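# Unpack heat sink and slip sheet onto pads

## Task

Lift the finned metal heat sink and the slip sheet beneath it out of the crate, then set the heat sink upright with its fins pointing up on the small pad and lay the sheet flat on the large pad, each lying entirely within the outline of its own pad.

## Robot and tools

Robot: two arms. left_arm has a two-finger parallel gripper; right_arm has a suction cup. In the scene frame the origin sits at table-top height between the arms, +x points out over the table, +y toward left_arm and +z up. Calibrated bases: left_arm at (+0.030, +0.337, 0) m, right_arm at (+0.062, -0.337, 0) m, both turned only slightly about z. Every pose, offset and velocity for an arm, and its wrist camera pose, is given in that arm's own base frame. The table and the head cameras use the scene frame.

Gripper geometry: the fingers point along the gripper's +z and close along its y. The reported position is the spot between the pads when shut; fingertips stick out about 19 mm past it when closed and 6 mm when fully open. A block juts about 10 cm toward the gripper's +x. Cup geometry: the reported point is the centre of the rim (41 mm across), and the cup faces along its +z. About 3 cm behind the rim the tool body and camera spread out to roughly 9 cm sideways.

execute_actions(actions, cameras): actions is a list of actions; each action is a list of 1 to 15 rows, one row per 1/30 s step. If fewer than 15 rows are given, the last row is repeated to fill the action. Each row is one flat list of 16 numbers in [-1, 1] covering both arms: left dx, dy, dz, rx, ry, rz, gripper position, force_limit, speed, then right dx, dy, dz, rx, ry, rz, suction. The six pose numbers are offsets, in the arm's base axes, from that arm's Hand target as it was when the action began; 1.0 equals 0.6 m or 180 degrees, and rx, ry, rz form a single rotation vector turning about the Hand target point. Rows inside one action all count from the same start, but each new action starts from the new Hand target, so sending the same offset twice moves twice as far. All zeros re-requests the current Hand target. Gripper numbers are absolute settings: position +1 fully open (85 mm), about -0.8 pads touching, -1 close until blocked; force_limit and speed scale grip force and closing rate (about 20, 85, 150 mm/s at -1, 0, +1). Suction above 0.01 is on, otherwise off. These tool values are always commands, so repeat your last ones to keep them; 0 is not neutral. cameras picks images: omitted or ["all"] for all, [] for none.

move(target, speed, blend, stop_force, zero, blocking, cameras): target is one 16-number row, or a list of up to 15 rows, laid out as above; every row is an offset from the Hand targets at the move's start, not from the previous row. speed is the path top speed in m/s (0.002 to 1, default 0.25), one value or one per target. blend in metres rounds corners in a list. stop_force (12 to 80 N, shared by both arms) ends an arm's path when it feels that much push against its travel; use it only slowly and without turning the end effector, and leave it out when backing off a contact. zero (default true) re-zeroes the force reading first. blocking=false returns early and cannot be combined with stop_force. The result adds a move: line such as done, off_target, moving, held or fault, plus limits (paced = pose clipped, held = steps withheld). done means within 3 mm and 2 degrees, not that nothing was touched.

wait(seconds 0 to 10) lets time run with last commands held. stop brakes a running move. zoom_image(camera, region [x0, y0, x1, y1] in pixels, at most 504 by 504) enlarges part of the latest image of cam_head_left, cam_head_right, cam_left_wrist or cam_right_wrist (each 896x504). finished_scene(scene) ends the current scene, given by its number; it is final.

Results: end_effector_position (m) and end_effector_quat_wxyz in the base frame; Hand target, the clipped last commanded pose that the next offsets count from (the hand often rests a little short; resend the gap if needed). Each step the controller limits a command to 70 mm and 16 degrees from the measured pose. object_status: 0 moving, 1 blocked while opening, 2 blocked while closing (a grip), 3 reached the requested opening or pads met. position_measured is in counts: 3 open, about 78 = 60 mm, 130 = 40 mm, 180 = 20 mm, 230 pads together. suction_measured near 0 means no seal, 0.83 or more is airtight; part_present is 1 from 0.50 and drops below 0.45. Joint velocities reading within noise means the arm is still. Flange force is the estimated outside force on the tool along its own axes, noisy. MOTOR HOT warns of overheating; an over-temperature fault locks the arm for 30 to 60 s or more.

Gripping: send position -1, hold it, and confirm status 2. Change position by at least 0.01 for new force or speed values to apply. Suction: press the whole rim on a smooth flat face away from edges and holes, switch on, check the reading; the cup shortens up to 16 mm under vacuum. To release, set the part down on its support first, then switch off and move 22 mm clear.

Avoid: outside force of 150 N or joint torques at their limits (150 N m for the big joints, 37.6 N m for forearm roll and wrist joints) cause a 10 s arm stop; the arms are stiff, so never command far past a firm contact. Do not drop parts, release them while moving, slam, hit hard or push hard, squeeze a part still resting on something, swing heavy loads fast, or let the two arms press against each other. Anything falling or left off the table fails the job. Objects may get bumped occasionally, so check the final placement in the images.

Each tool is called after "Request:" as name(argument=value, ...), one argument or row to a line, values as JSON.

## Session

Request:
execute_actions(
  actions=[],
)

Scene clock: 0.00 s.
left_arm: end_effector_position=(+0.6084, +0.1426, +0.2161) position_measured=3 object_status=3 end_effector_quat_wxyz=(-0.149, +0.258, +0.954, +0.016) | right_arm: end_effector_position=(+0.5829, -0.2563, +0.2974) suction_measured=0.00 part_present=0 end_effector_quat_wxyz=(+0.663, +0.412, +0.595, +0.192)
Joint positions: left_arm=[0.337 0.69 0.782 -0.205 -1.888 -0.908] | right_arm=[-0.129 -0.011 -0.621 -0.356 0.592 -0.598]
Joint velocities: within noise
Flange force (N): no reading
Hand target: left_arm +0.6084, +0.1426, +0.2161; -0.149, +0.258, +0.954, +0.016 | right_arm +0.5829, -0.2563, +0.2974; +0.663, +0.412, +0.595, +0.192

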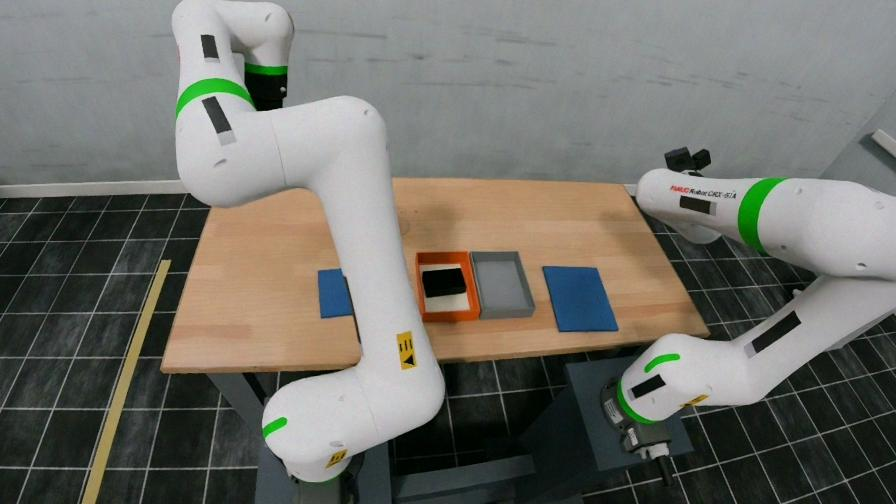

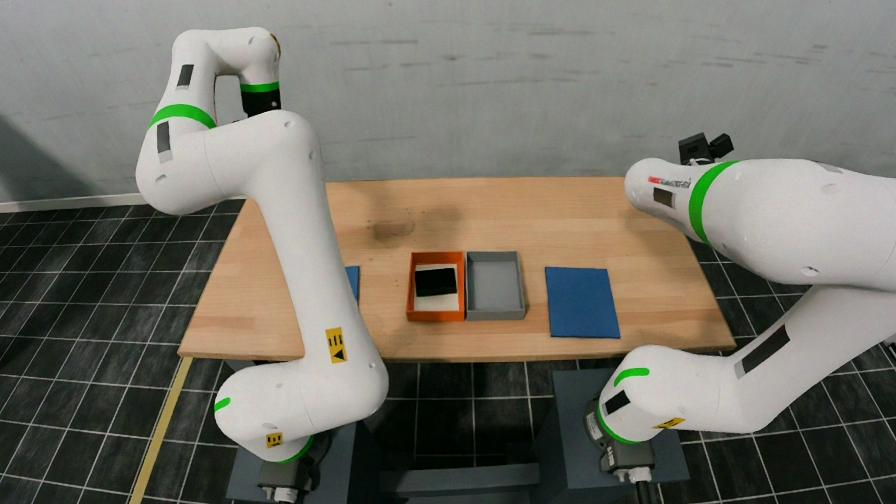

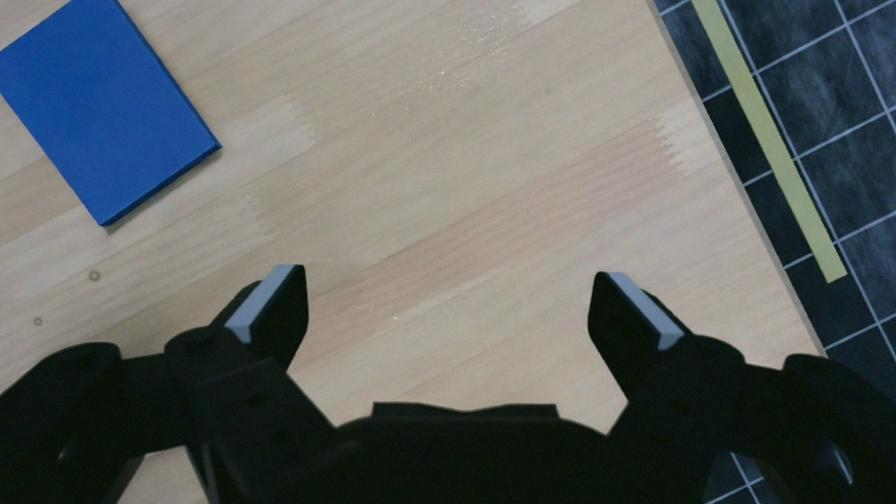

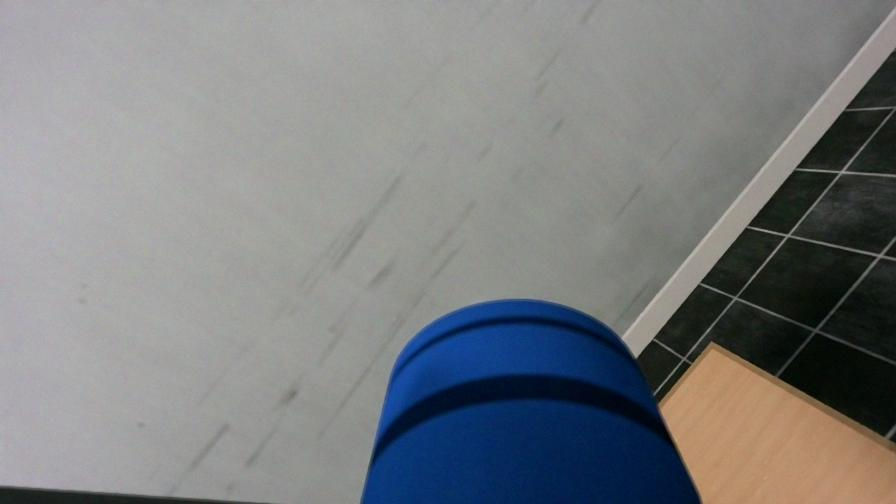

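Request:
zoom_image(
  camera="cam_head_right",
  region=[390, 230, 640, 350],
)

Request:
zoom_image(
  camera="cam_head_left",
  region=[390, 230, 640, 350],
)

Scaled by 2.016 from the camera's 896x504 image, which has a finer 1280x720 frame.

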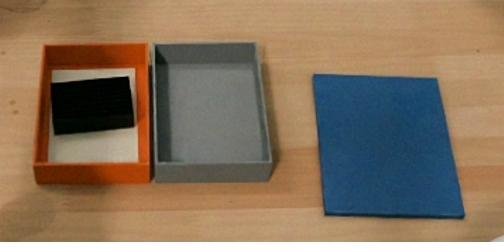

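Scaled by 2.016 from the camera's 896x504 image, which has a finer 1280x720 frame.

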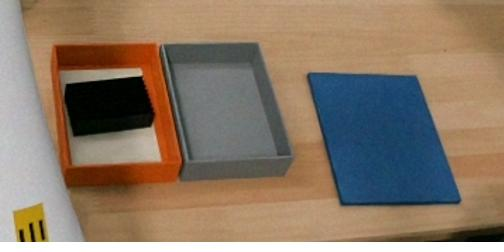

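Request:
move(
  target=[-0.364,-0.70,0.057,-0.078,-0.063,-0.329,1,-1,0,-0.372,0.477,0.005,0.235,0.427,-0.091,0],
)

Scene clock: 25.20 s.
left_arm: end_effector_position=(+0.3900, -0.2774, +0.2503) position_measured=3 object_status=3 end_effector_quat_wxyz=(+0.000, +0.707, +0.707, +0.001) | right_arm: end_effector_position=(+0.3597, +0.0299, +0.3005) suction_measured=0.00 part_present=0 end_effector_quat_wxyz=(+0.000, +0.707, +0.707, +0.000)
Joint positions: left_arm=[-0.344 0.077 0.005 -0.001 -1.498 -1.226] | right_arm=[0.451 -0.228 -0.202 0 -1.598 -2.021]
Joint velocities: within noise
Flange force (N): left_arm=[-4.2 5.6 -0.7] | right_arm=[-3.4 10.9 -3.2]
Hand target: left_arm +0.3900, -0.2774, +0.2503; +0.000, +0.707, +0.707, +0.001 | right_arm +0.3597, +0.0299, +0.3004; +0.000, +0.707, +0.707, +0.000
Off the commanded pose: left_arm 0.000 m, 0 deg | right_arm 0.000 m, 0 deg.
move: done; limits=paced
camera_calibration:
cam_left_wrist: T_world_to_cam=[[0.998643, 0.0395311, 0.0339067, -0.3903], [0.0247121, -0.932761, 0.359648, -0.341922], [0.0458441, -0.358322, -0.932472, 0.243923], [0, 0, 0, 1]] pos_world=[0.387038, -0.216099, 0.363656]
cam_right_wrist: T_world_to_cam=[[-0.998206, -0.0273637, -0.0532463, 0.388756], [-0.0490458, 0.883814, 0.46526, -0.124106], [0.0343286, 0.467038, -0.883571, 0.30803], [0, 0, 0, 1]] pos_world=[0.371398, -0.0235368, 0.350608]

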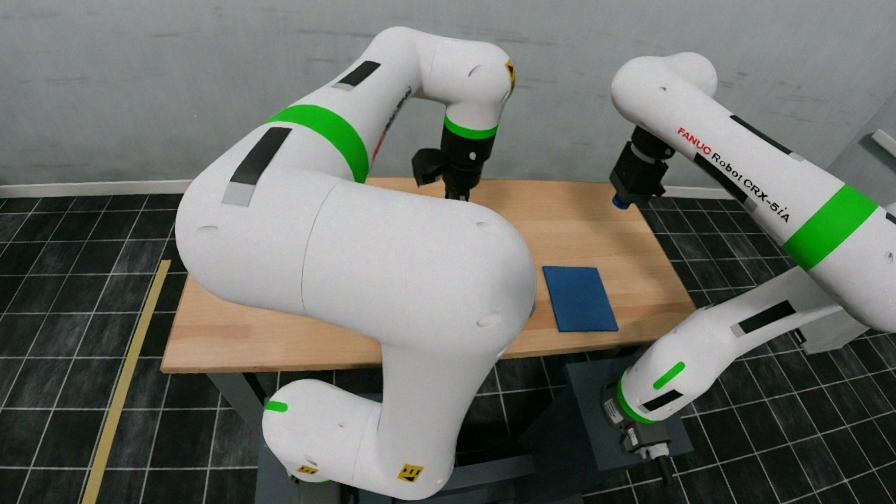

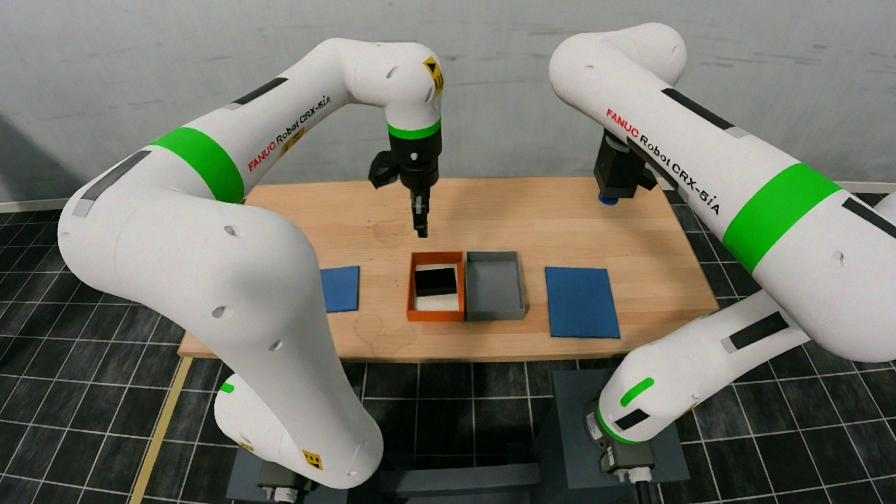

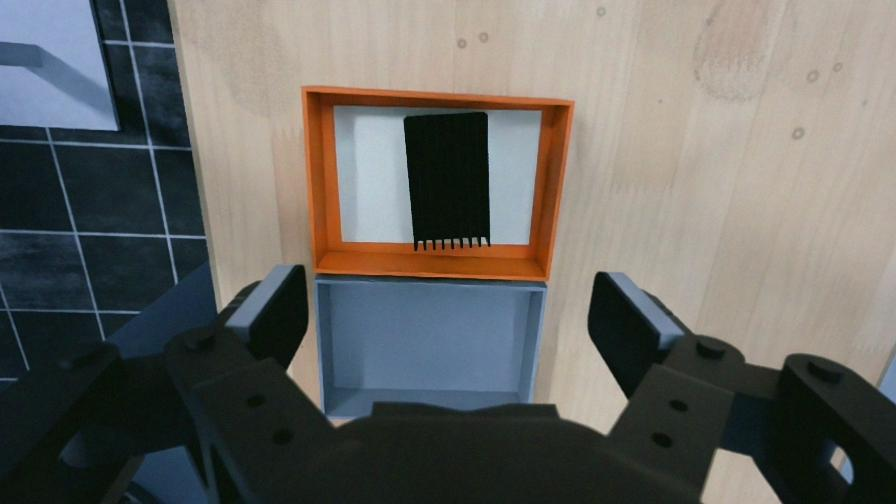

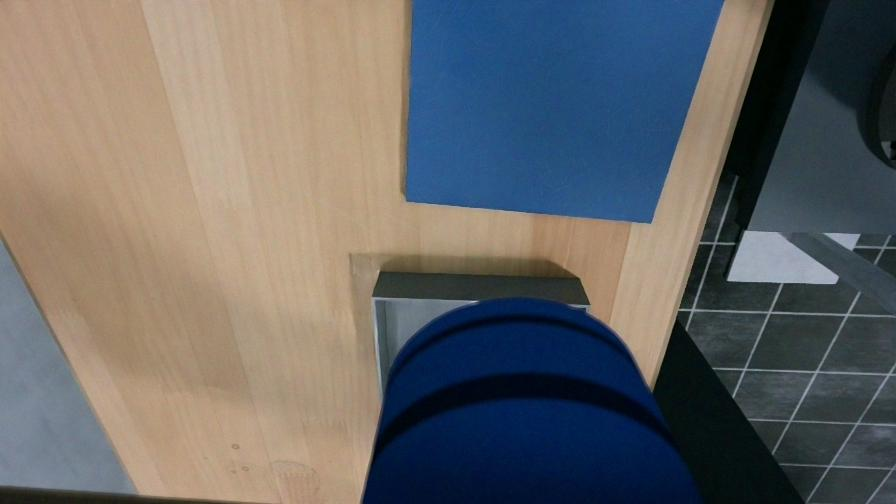

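Request:
zoom_image(
  camera="cam_left_wrist",
  region=[300, 70, 600, 290],
)

Request:
zoom_image(
  camera="cam_head_right",
  region=[300, 240, 480, 340],
)

Scaled by 1.680 from the camera's 896x504 image, which has a finer 1280x720 frame.

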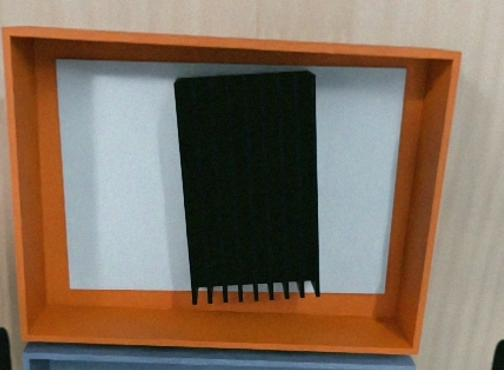

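Scaled by 2.800 from the camera's 896x504 image, which has a finer 1280x720 frame.

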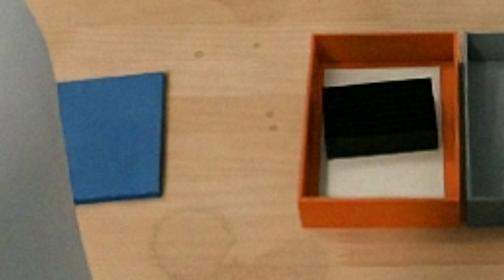

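Request:
move(
  target=[0.0197,-0.0143,-0.25,0,0,0.0255,1,-1,0,0,0,0,0,0,0,0],
  cameras=["cam_left_wrist","cam_head_right"],
)

Request:
zoom_image(
  camera="cam_head_right",
  region=[380, 210, 540, 340],
)

Scene clock: 36.67 s.
left_arm: end_effector_position=(+0.4018, -0.2859, +0.1002) position_measured=3 object_status=3 end_effector_quat_wxyz=(+0.000, +0.678, +0.735, +0.001) | right_arm: end_effector_position=(+0.3597, +0.0299, +0.3004) suction_measured=0.00 part_present=0 end_effector_quat_wxyz=(+0.000, +0.707, +0.707, +0.000)
Joint positions: left_arm=[-0.352 0.202 -0.214 -0.001 -1.154 -1.137] | right_arm=[0.451 -0.228 -0.202 0 -1.598 -2.021]
Joint velocities: within noise
Flange force (N): left_arm=[-4.4 5.2 0.7] | right_arm=[-2.8 11.3 -3.8]
Hand target: left_arm +0.4018, -0.2860, +0.1003; +0.000, +0.678, +0.735, +0.001 | right_arm +0.3597, +0.0299, +0.3004; +0.000, +0.707, +0.707, +0.000
Off the commanded pose: left_arm 0.000 m, 0 deg | right_arm 0.000 m, 0 deg.
move: done
camera_calibration:
cam_left_wrist: T_world_to_cam=[[0.992293, 0.119169, 0.0339576, -0.371397], [0.0991434, -0.927934, 0.359316, -0.324575], [0.0743297, -0.353181, -0.932598, 0.0904137], [0, 0, 0, 1]] pos_world=[0.393993, -0.224993, 0.213557]
Images, in order (width x height): cam_head_right 896x504, cam_left_wrist 896x504.

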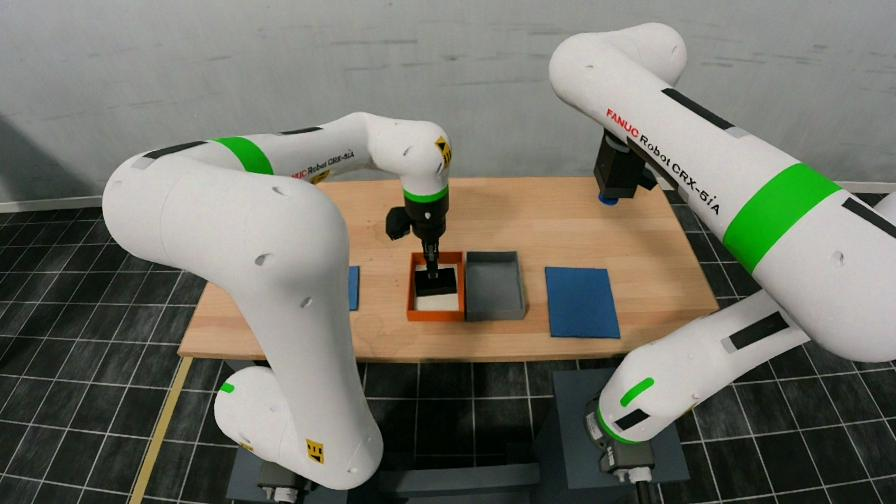

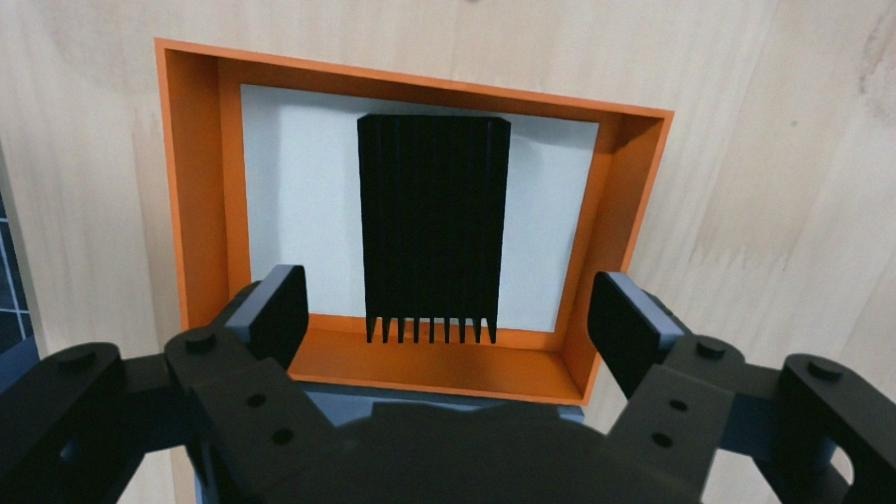

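Scaled by 3.150 from the camera's 896x504 image, which has a finer 1280x720 frame.

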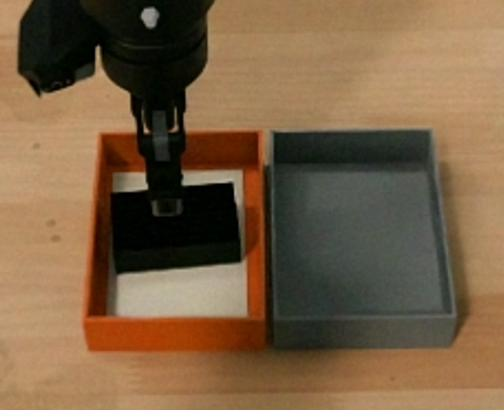

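Request:
move(
  target=[0,-0.0025,-0.13,0,0,0,1,-1,0,0,0,0,0,0,0,0],
  cameras=["cam_left_wrist","cam_head_right"],
  speed=0.06,
  stop_force=15,
)

Request:
zoom_image(
  camera="cam_head_right",
  region=[380, 210, 540, 340],
)

Scene clock: 45.50 s.
left_arm: end_effector_position=(+0.4018, -0.2875, +0.0223) position_measured=3 object_status=3 end_effector_quat_wxyz=(+0.000, +0.678, +0.735, +0.001) | right_arm: end_effector_position=(+0.3597, +0.0299, +0.3004) suction_measured=0.00 part_present=0 end_effector_quat_wxyz=(+0.000, +0.707, +0.707, +0.000)
Joint positions: left_arm=[-0.355 0.3 -0.298 -0.001 -0.973 -1.134] | right_arm=[0.451 -0.228 -0.202 0 -1.598 -2.021]
Joint velocities: within noise
Flange force (N): left_arm=[-4.0 4.7 2.4] | right_arm=[-3.4 11.0 -4.1]
Hand target: left_arm +0.4018, -0.2875, +0.0223; +0.000, +0.678, +0.735, +0.001 | right_arm +0.3597, +0.0299, +0.3004; +0.000, +0.707, +0.707, +0.000
Off the commanded pose: left_arm 0.000 m, 0 deg | right_arm 0.000 m, 0 deg.
move: done
camera_calibration:
cam_left_wrist: T_world_to_cam=[[0.992274, 0.119362, 0.0338479, -0.368491], [0.099339, -0.927797, 0.359616, -0.29812], [0.0743285, -0.353475, -0.932486, 0.0170242], [0, 0, 0, 1]] pos_world=[0.393993, -0.226593, 0.135556]
Images, in order (width x height): cam_head_right 896x504, cam_left_wrist 896x504.

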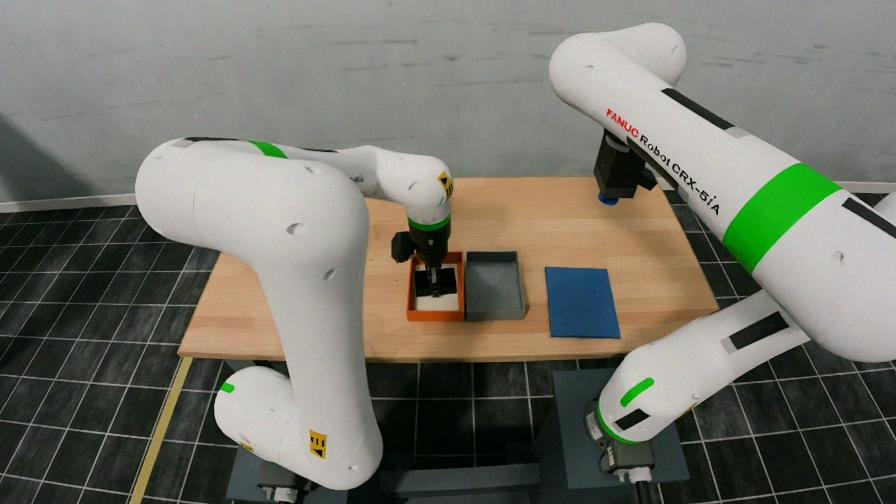

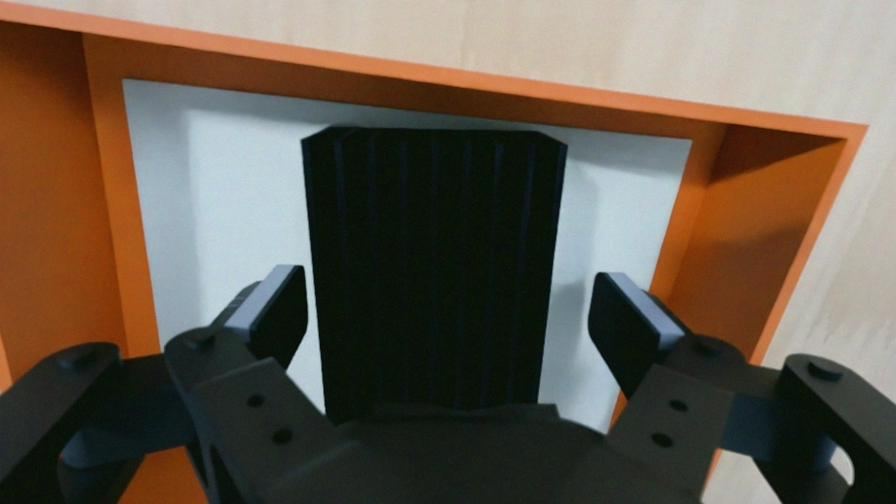

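Scaled by 3.150 from the camera's 896x504 image, which has a finer 1280x720 frame.

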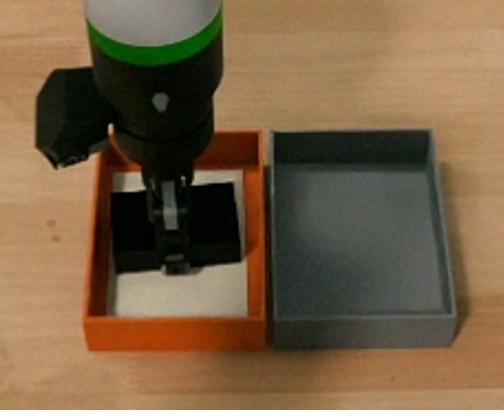

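Request:
move(
  target=[0,0,0,0,0,0,-1,-0.8,-1,0,0,0,0,0,0,0],
  cameras=["cam_left_wrist"],
)

Request:
move(
  target=[0,0,0.02,0,0,0,-1,-0.8,-1,0,0,0,0,0,0,0],
  cameras=["cam_left_wrist","cam_head_right"],
  speed=0.03,
)

Scene clock: 49.60 s.
left_arm: end_effector_position=(+0.4018, -0.2875, +0.0223) position_measured=78 object_status=2 end_effector_quat_wxyz=(+0.000, +0.678, +0.735, +0.001) | right_arm: end_effector_position=(+0.3597, +0.0299, +0.3004) suction_measured=0.00 part_present=0 end_effector_quat_wxyz=(+0.000, +0.707, +0.707, +0.000)
Joint positions: left_arm=[-0.355 0.3 -0.298 -0.001 -0.973 -1.134] | right_arm=[0.451 -0.228 -0.202 0 -1.598 -2.021]
Joint velocities: within noise
Flange force (N): left_arm=[-2.6 4.8 -8.0] | right_arm=[-3.2 11.9 -4.2]
Hand target: left_arm +0.4018, -0.2875, +0.0223; +0.000, +0.678, +0.735, +0.001 | right_arm +0.3597, +0.0299, +0.3004; +0.000, +0.707, +0.707, +0.000
Off the commanded pose: left_arm 0.000 m, 0 deg | right_arm 0.000 m, 0 deg.
move: done
camera_calibration:
cam_left_wrist: T_world_to_cam=[[0.992262, 0.119468, 0.0338068, -0.368457], [0.0994522, -0.927784, 0.359619, -0.298161], [0.0743283, -0.353475, -0.932486, 0.0170244], [0, 0, 0, 1]] pos_world=[0.393993, -0.226593, 0.135556]
Images, in order (width x height): cam_left_wrist 896x504.

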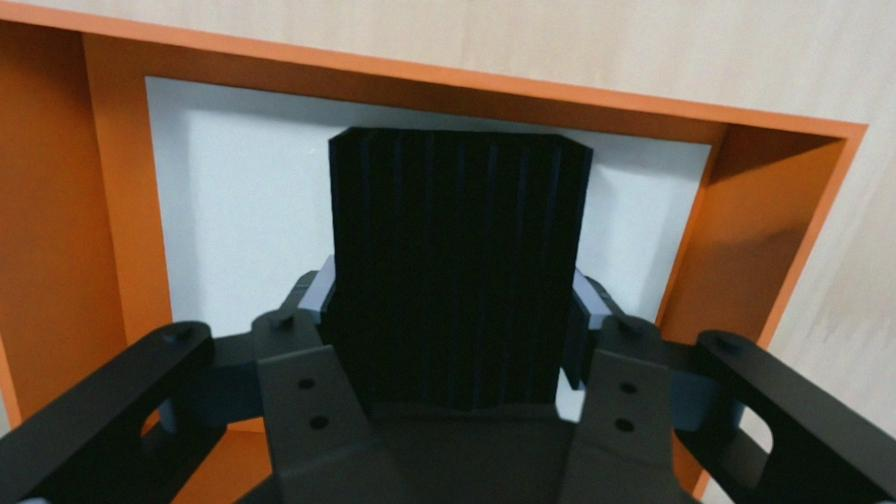

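Scene clock: 50.33 s.
left_arm: end_effector_position=(+0.4018, -0.2875, +0.0343) position_measured=78 object_status=2 end_effector_quat_wxyz=(+0.000, +0.678, +0.735, +0.001) | right_arm: end_effector_position=(+0.3597, +0.0299, +0.3004) suction_measured=0.00 part_present=0 end_effector_quat_wxyz=(+0.000, +0.707, +0.707, +0.000)
Joint positions: left_arm=[-0.355 0.283 -0.287 -0.001 -1 -1.134] | right_arm=[0.451 -0.228 -0.202 0 -1.598 -2.021]
Joint velocities: within noise
Flange force (N): left_arm=[-3.9 4.6 4.4] | right_arm=[-2.8 11.6 -3.6]
Hand target: left_arm +0.4018, -0.2875, +0.0343; +0.000, +0.678, +0.735, +0.001 | right_arm +0.3597, +0.0299, +0.3004; +0.000, +0.707, +0.707, +0.000
Off the commanded pose: left_arm 0.000 m, 0 deg | right_arm 0.000 m, 0 deg.
move: done
camera_calibration:
cam_left_wrist: T_world_to_cam=[[0.992263, 0.119465, 0.0338078, -0.368863], [0.0994492, -0.927784, 0.359619, -0.302476], [0.0743283, -0.353475, -0.932486, 0.0282142], [0, 0, 0, 1]] pos_world=[0.393993, -0.226593, 0.147556]
Images, in order (width x height): cam_head_right 896x504, cam_left_wrist 896x504.

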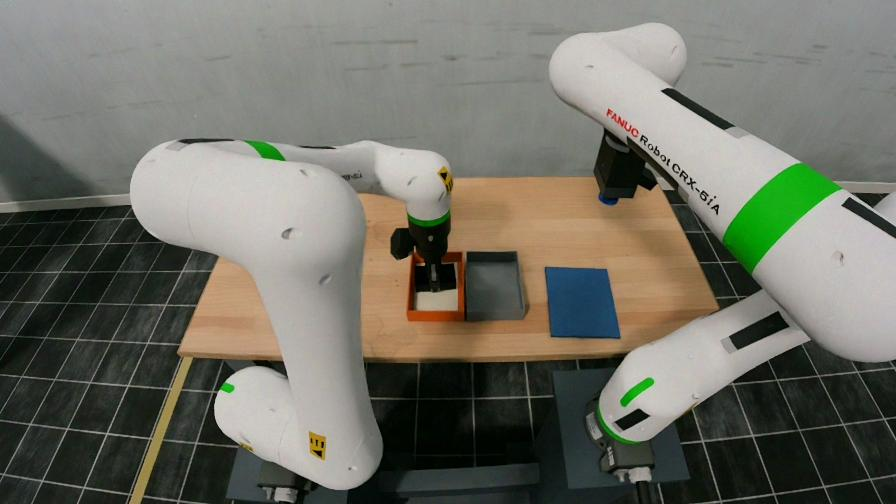

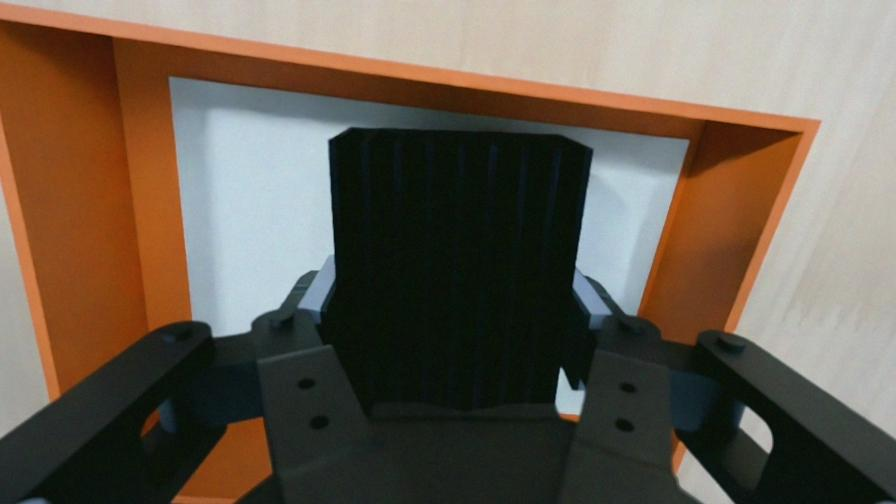

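Request:
move(
  target=[
    [0,0,0.2,0,0,0,-1,-0.8,-1,0,0,0,0,0,0,0],
    [-0.028,0.401,0.276,0,0,-0.47,-1,-0.8,-1,0,0,0,0,0,0,0],
  ],
  blend=0.04,
)

Scene clock: 61.67 s.
left_arm: end_effector_position=(+0.3850, -0.0469, +0.1999) position_measured=78 object_status=2 end_effector_quat_wxyz=(+0.000, +0.996, +0.087, +0.000) | right_arm: end_effector_position=(+0.3597, +0.0299, +0.3004) suction_measured=0.00 part_present=0 end_effector_quat_wxyz=(+0.000, +0.707, +0.707, +0.000)
Joint positions: left_arm=[0.221 -0.141 -0.325 0.001 -1.386 -3.188] | right_arm=[0.451 -0.228 -0.202 0 -1.598 -2.021]
Joint velocities: within noise
Flange force (N): left_arm=[8.1 2.3 1.9] | right_arm=[-3.0 10.4 -3.5]
Hand target: left_arm +0.3850, -0.0469, +0.1999; +0.000, +0.996, +0.087, +0.000 | right_arm +0.3597, +0.0299, +0.3004; +0.000, +0.707, +0.707, +0.000
Off the commanded pose: left_arm 0.000 m, 0 deg | right_arm 0.000 m, 0 deg.
move: done
camera_calibration:
cam_left_wrist: T_world_to_cam=[[0.212184, -0.976644, 0.0338378, -0.137618], [-0.914317, -0.186181, 0.359668, 0.287891], [-0.344968, -0.107254, -0.932466, 0.441887], [0, 0, 0, 1]] pos_world=[0.44486, -0.0334099, 0.313156]
cam_right_wrist: T_world_to_cam=[[-0.998205, -0.0275028, -0.0532075, 0.388738], [-0.0491508, 0.883808, 0.46526, -0.124068], [0.0342293, 0.46704, -0.883573, 0.308068], [0, 0, 0, 1]] pos_world=[0.371397, -0.0235366, 0.350608]

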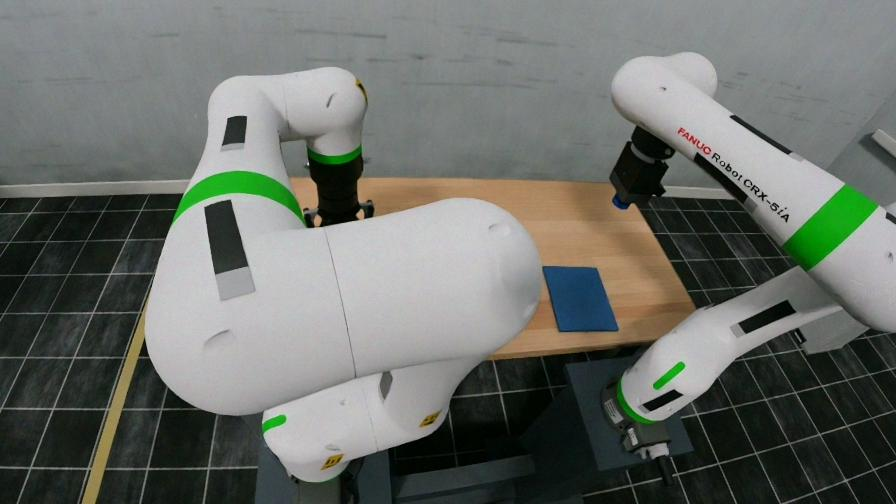

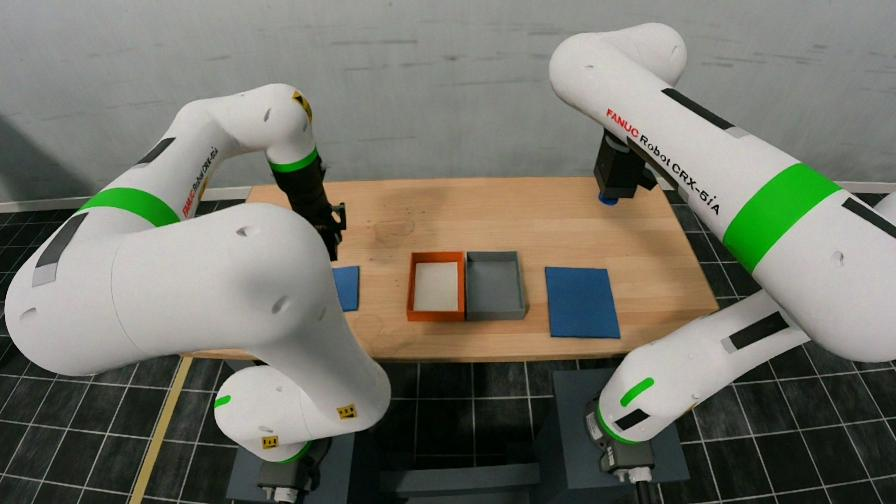

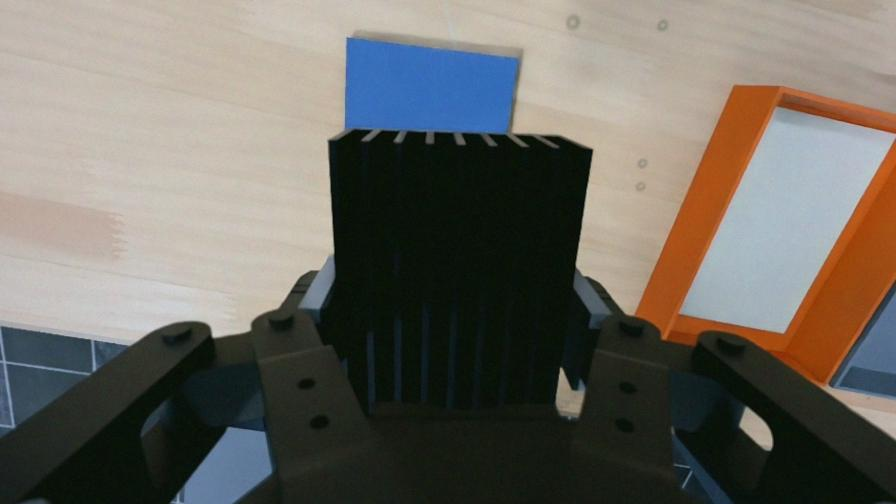

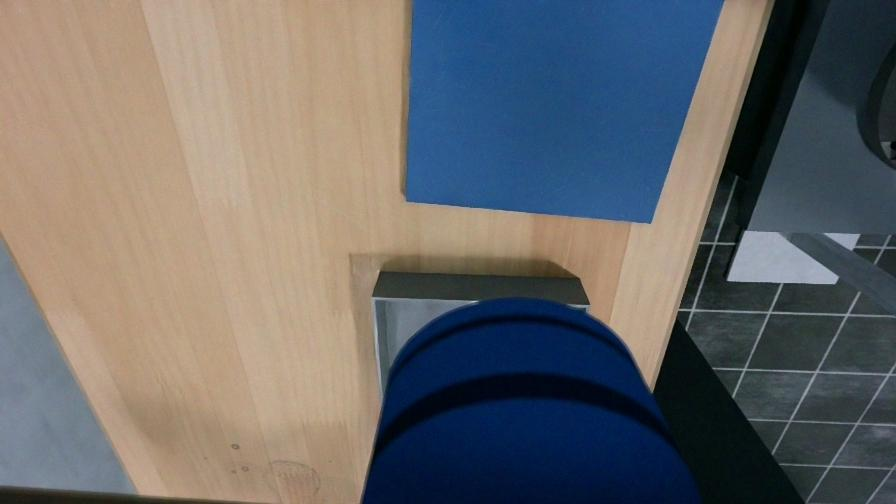

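Request:
move(
  target=[-0.15,0,0.083,0,0,0,-1,-0.8,-1,0,0,0,0,0,0,0],
  cameras=["cam_left_wrist"],
)

Request:
zoom_image(
  camera="cam_left_wrist",
  region=[290, 0, 590, 200],
)

Scene clock: 67.83 s.
left_arm: end_effector_position=(+0.2950, -0.0468, +0.2496) position_measured=78 object_status=2 end_effector_quat_wxyz=(+0.000, +0.996, +0.087, +0.000) | right_arm: end_effector_position=(+0.3597, +0.0299, +0.3004) suction_measured=0.00 part_present=0 end_effector_quat_wxyz=(+0.000, +0.707, +0.707, +0.000)
Joint positions: left_arm=[0.294 -0.404 -0.404 0.001 -1.57 -3.26] | right_arm=[0.451 -0.228 -0.202 0 -1.598 -2.021]
Joint velocities: within noise
Flange force (N): left_arm=[9.6 3.6 0.4] | right_arm=[-3.5 11.7 -3.6]
Hand target: left_arm +0.2950, -0.0469, +0.2497; +0.000, +0.996, +0.087, +0.000 | right_arm +0.3597, +0.0299, +0.3004; +0.000, +0.707, +0.707, +0.000
Off the commanded pose: left_arm 0.000 m, 0 deg | right_arm 0.000 m, 0 deg.
move: done
camera_calibration:
cam_left_wrist: T_world_to_cam=[[0.212218, -0.976645, 0.033593, -0.120032], [-0.914273, -0.186292, 0.359722, 0.187671], [-0.345063, -0.107053, -0.932454, 0.457322], [0, 0, 0, 1]] pos_world=[0.35486, -0.0333094, 0.362955]
Images, in order (width x height): cam_left_wrist 896x504.

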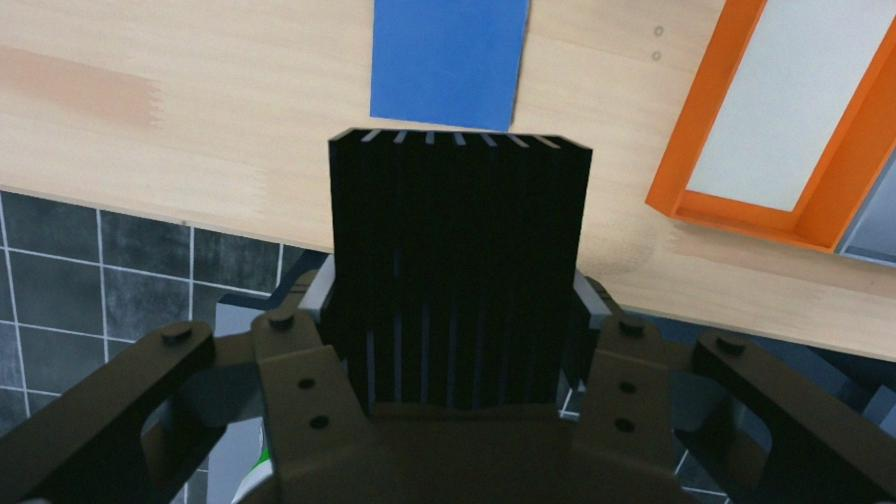

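Scaled by 1.680 from the camera's 896x504 image, which has a finer 1280x720 frame.

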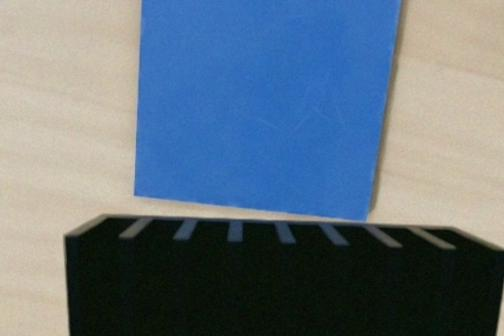

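Request:
move(
  target=[0.165,0.013,-0.316,0,0,-0.021,-1,-0.8,-1,-0.01,0.417,0,0,0,0,0],
  cameras=["cam_left_wrist","cam_right_wrist"],
)

Request:
move(
  target=[0,0,-0.068,0,0,0,-1,-0.8,-1,0,0,0,0,0,0,0],
  cameras=["cam_left_wrist","cam_head_right"],
  speed=0.03,
  stop_force=12,
)

Request:
zoom_image(
  camera="cam_head_right",
  region=[290, 230, 400, 340],
)

Scene clock: 78.60 s.
left_arm: end_effector_position=(+0.3940, -0.0391, +0.0601) position_measured=78 object_status=2 end_effector_quat_wxyz=(+0.000, +0.999, +0.054, +0.000) | right_arm: end_effector_position=(+0.3537, +0.2801, +0.3005) suction_measured=0.00 part_present=0 end_effector_quat_wxyz=(+0.000, +0.707, +0.707, +0.000)
Joint positions: left_arm=[0.237 0.014 -0.53 0.001 -1.026 -3.27] | right_arm=[0.961 0.006 0.007 -0.001 -1.573 -2.531]
Joint velocities: within noise
Flange force (N): left_arm=[8.2 2.0 5.2] | right_arm=[5.3 11.1 -4.1]
Hand target: left_arm +0.3940, -0.0391, +0.0601; +0.000, +0.999, +0.054, +0.000 | right_arm +0.3537, +0.2801, +0.3004; +0.000, +0.707, +0.707, +0.000
Off the commanded pose: left_arm 0.000 m, 0 deg | right_arm 0.000 m, 0 deg.
move: done
camera_calibration:
cam_left_wrist: T_world_to_cam=[[0.147349, -0.988509, 0.0337341, -0.10207], [-0.924613, -0.125552, 0.359622, 0.35425], [-0.351254, -0.0841809, -0.932488, 0.318941], [0, 0, 0, 1]] pos_world=[0.454614, -0.0295715, 0.173456]
cam_right_wrist: T_world_to_cam=[[-0.998201, -0.0274557, -0.0532954, 0.389649], [-0.0491501, 0.883811, 0.465256, -0.345491], [0.0343292, 0.467038, -0.88357, 0.191383], [0, 0, 0, 1]] pos_world=[0.365397, 0.226663, 0.350608]
Images, in order (width x height): cam_left_wrist 896x504, cam_right_wrist 896x504.

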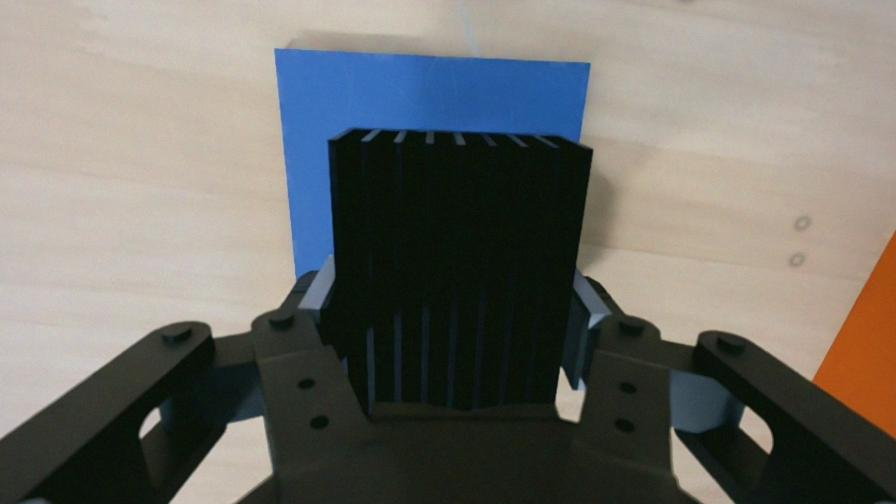

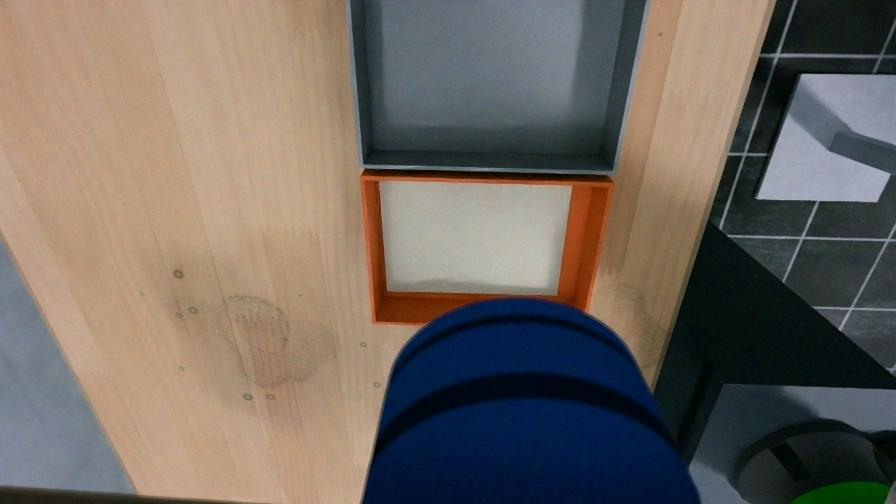

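Scene clock: 80.47 s.
left_arm: end_effector_position=(+0.3943, -0.0392, +0.0264) position_measured=78 object_status=2 end_effector_quat_wxyz=(+0.001, +0.999, +0.055, +0.001) | right_arm: end_effector_position=(+0.3537, +0.2801, +0.3004) suction_measured=0.00 part_present=0 end_effector_quat_wxyz=(+0.000, +0.707, +0.707, +0.000)
Joint positions: left_arm=[0.237 0.068 -0.568 0.002 -0.934 -3.27] | right_arm=[0.961 0.006 0.007 -0.001 -1.573 -2.531]
Joint velocities: within noise
Flange force (N): left_arm=[6.1 1.5 -18.4] | right_arm=[4.1 10.8 -3.3]
Hand target: left_arm +0.3943, -0.0392, +0.0265; +0.001, +0.999, +0.055, +0.001 (not the last commanded pose) | right_arm +0.3537, +0.2801, +0.3004; +0.000, +0.707, +0.707, +0.000
Off the commanded pose: left_arm 0.007 m, 0 deg | right_arm 0.000 m, 0 deg.
move: contact (left_arm)
camera_calibration:
cam_left_wrist: T_world_to_cam=[[0.147731, -0.988432, 0.0343225, -0.101236], [-0.924817, -0.125756, 0.359026, 0.366783], [-0.350556, -0.0847813, -0.932696, 0.287412], [0, 0, 0, 1]] pos_world=[0.454916, -0.0295721, 0.139858]
Images, in order (width x height): cam_head_right 896x504, cam_left_wrist 896x504.

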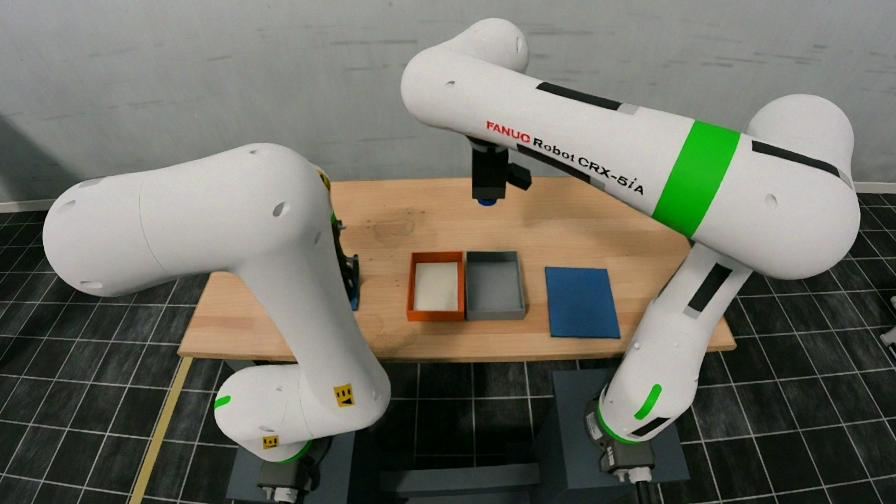

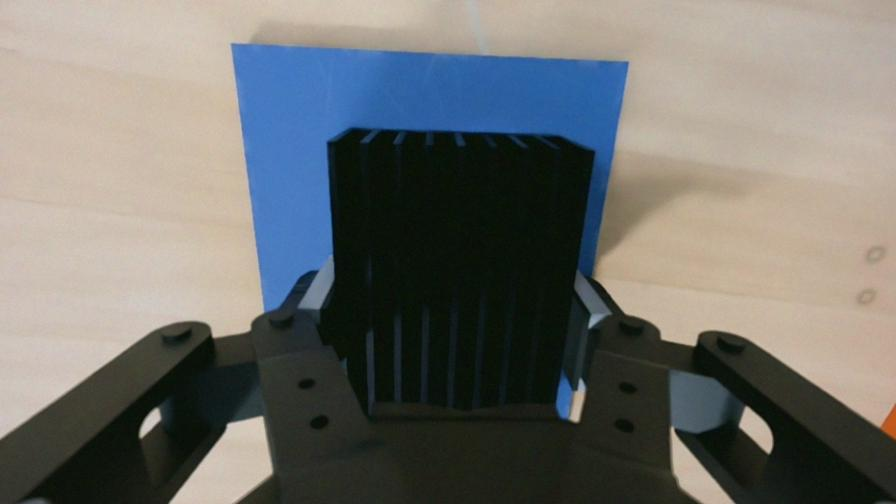

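Scaled by 4.582 from the camera's 896x504 image, which has a finer 1280x720 frame.

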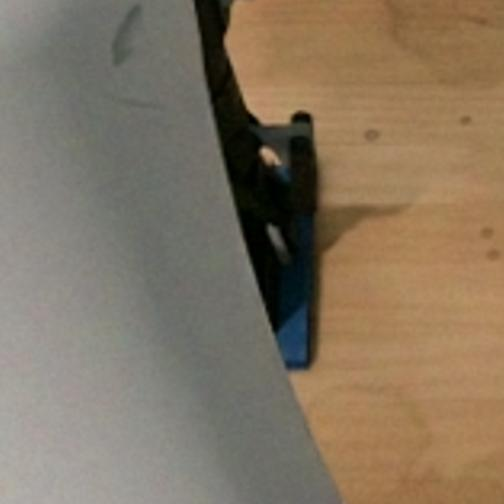

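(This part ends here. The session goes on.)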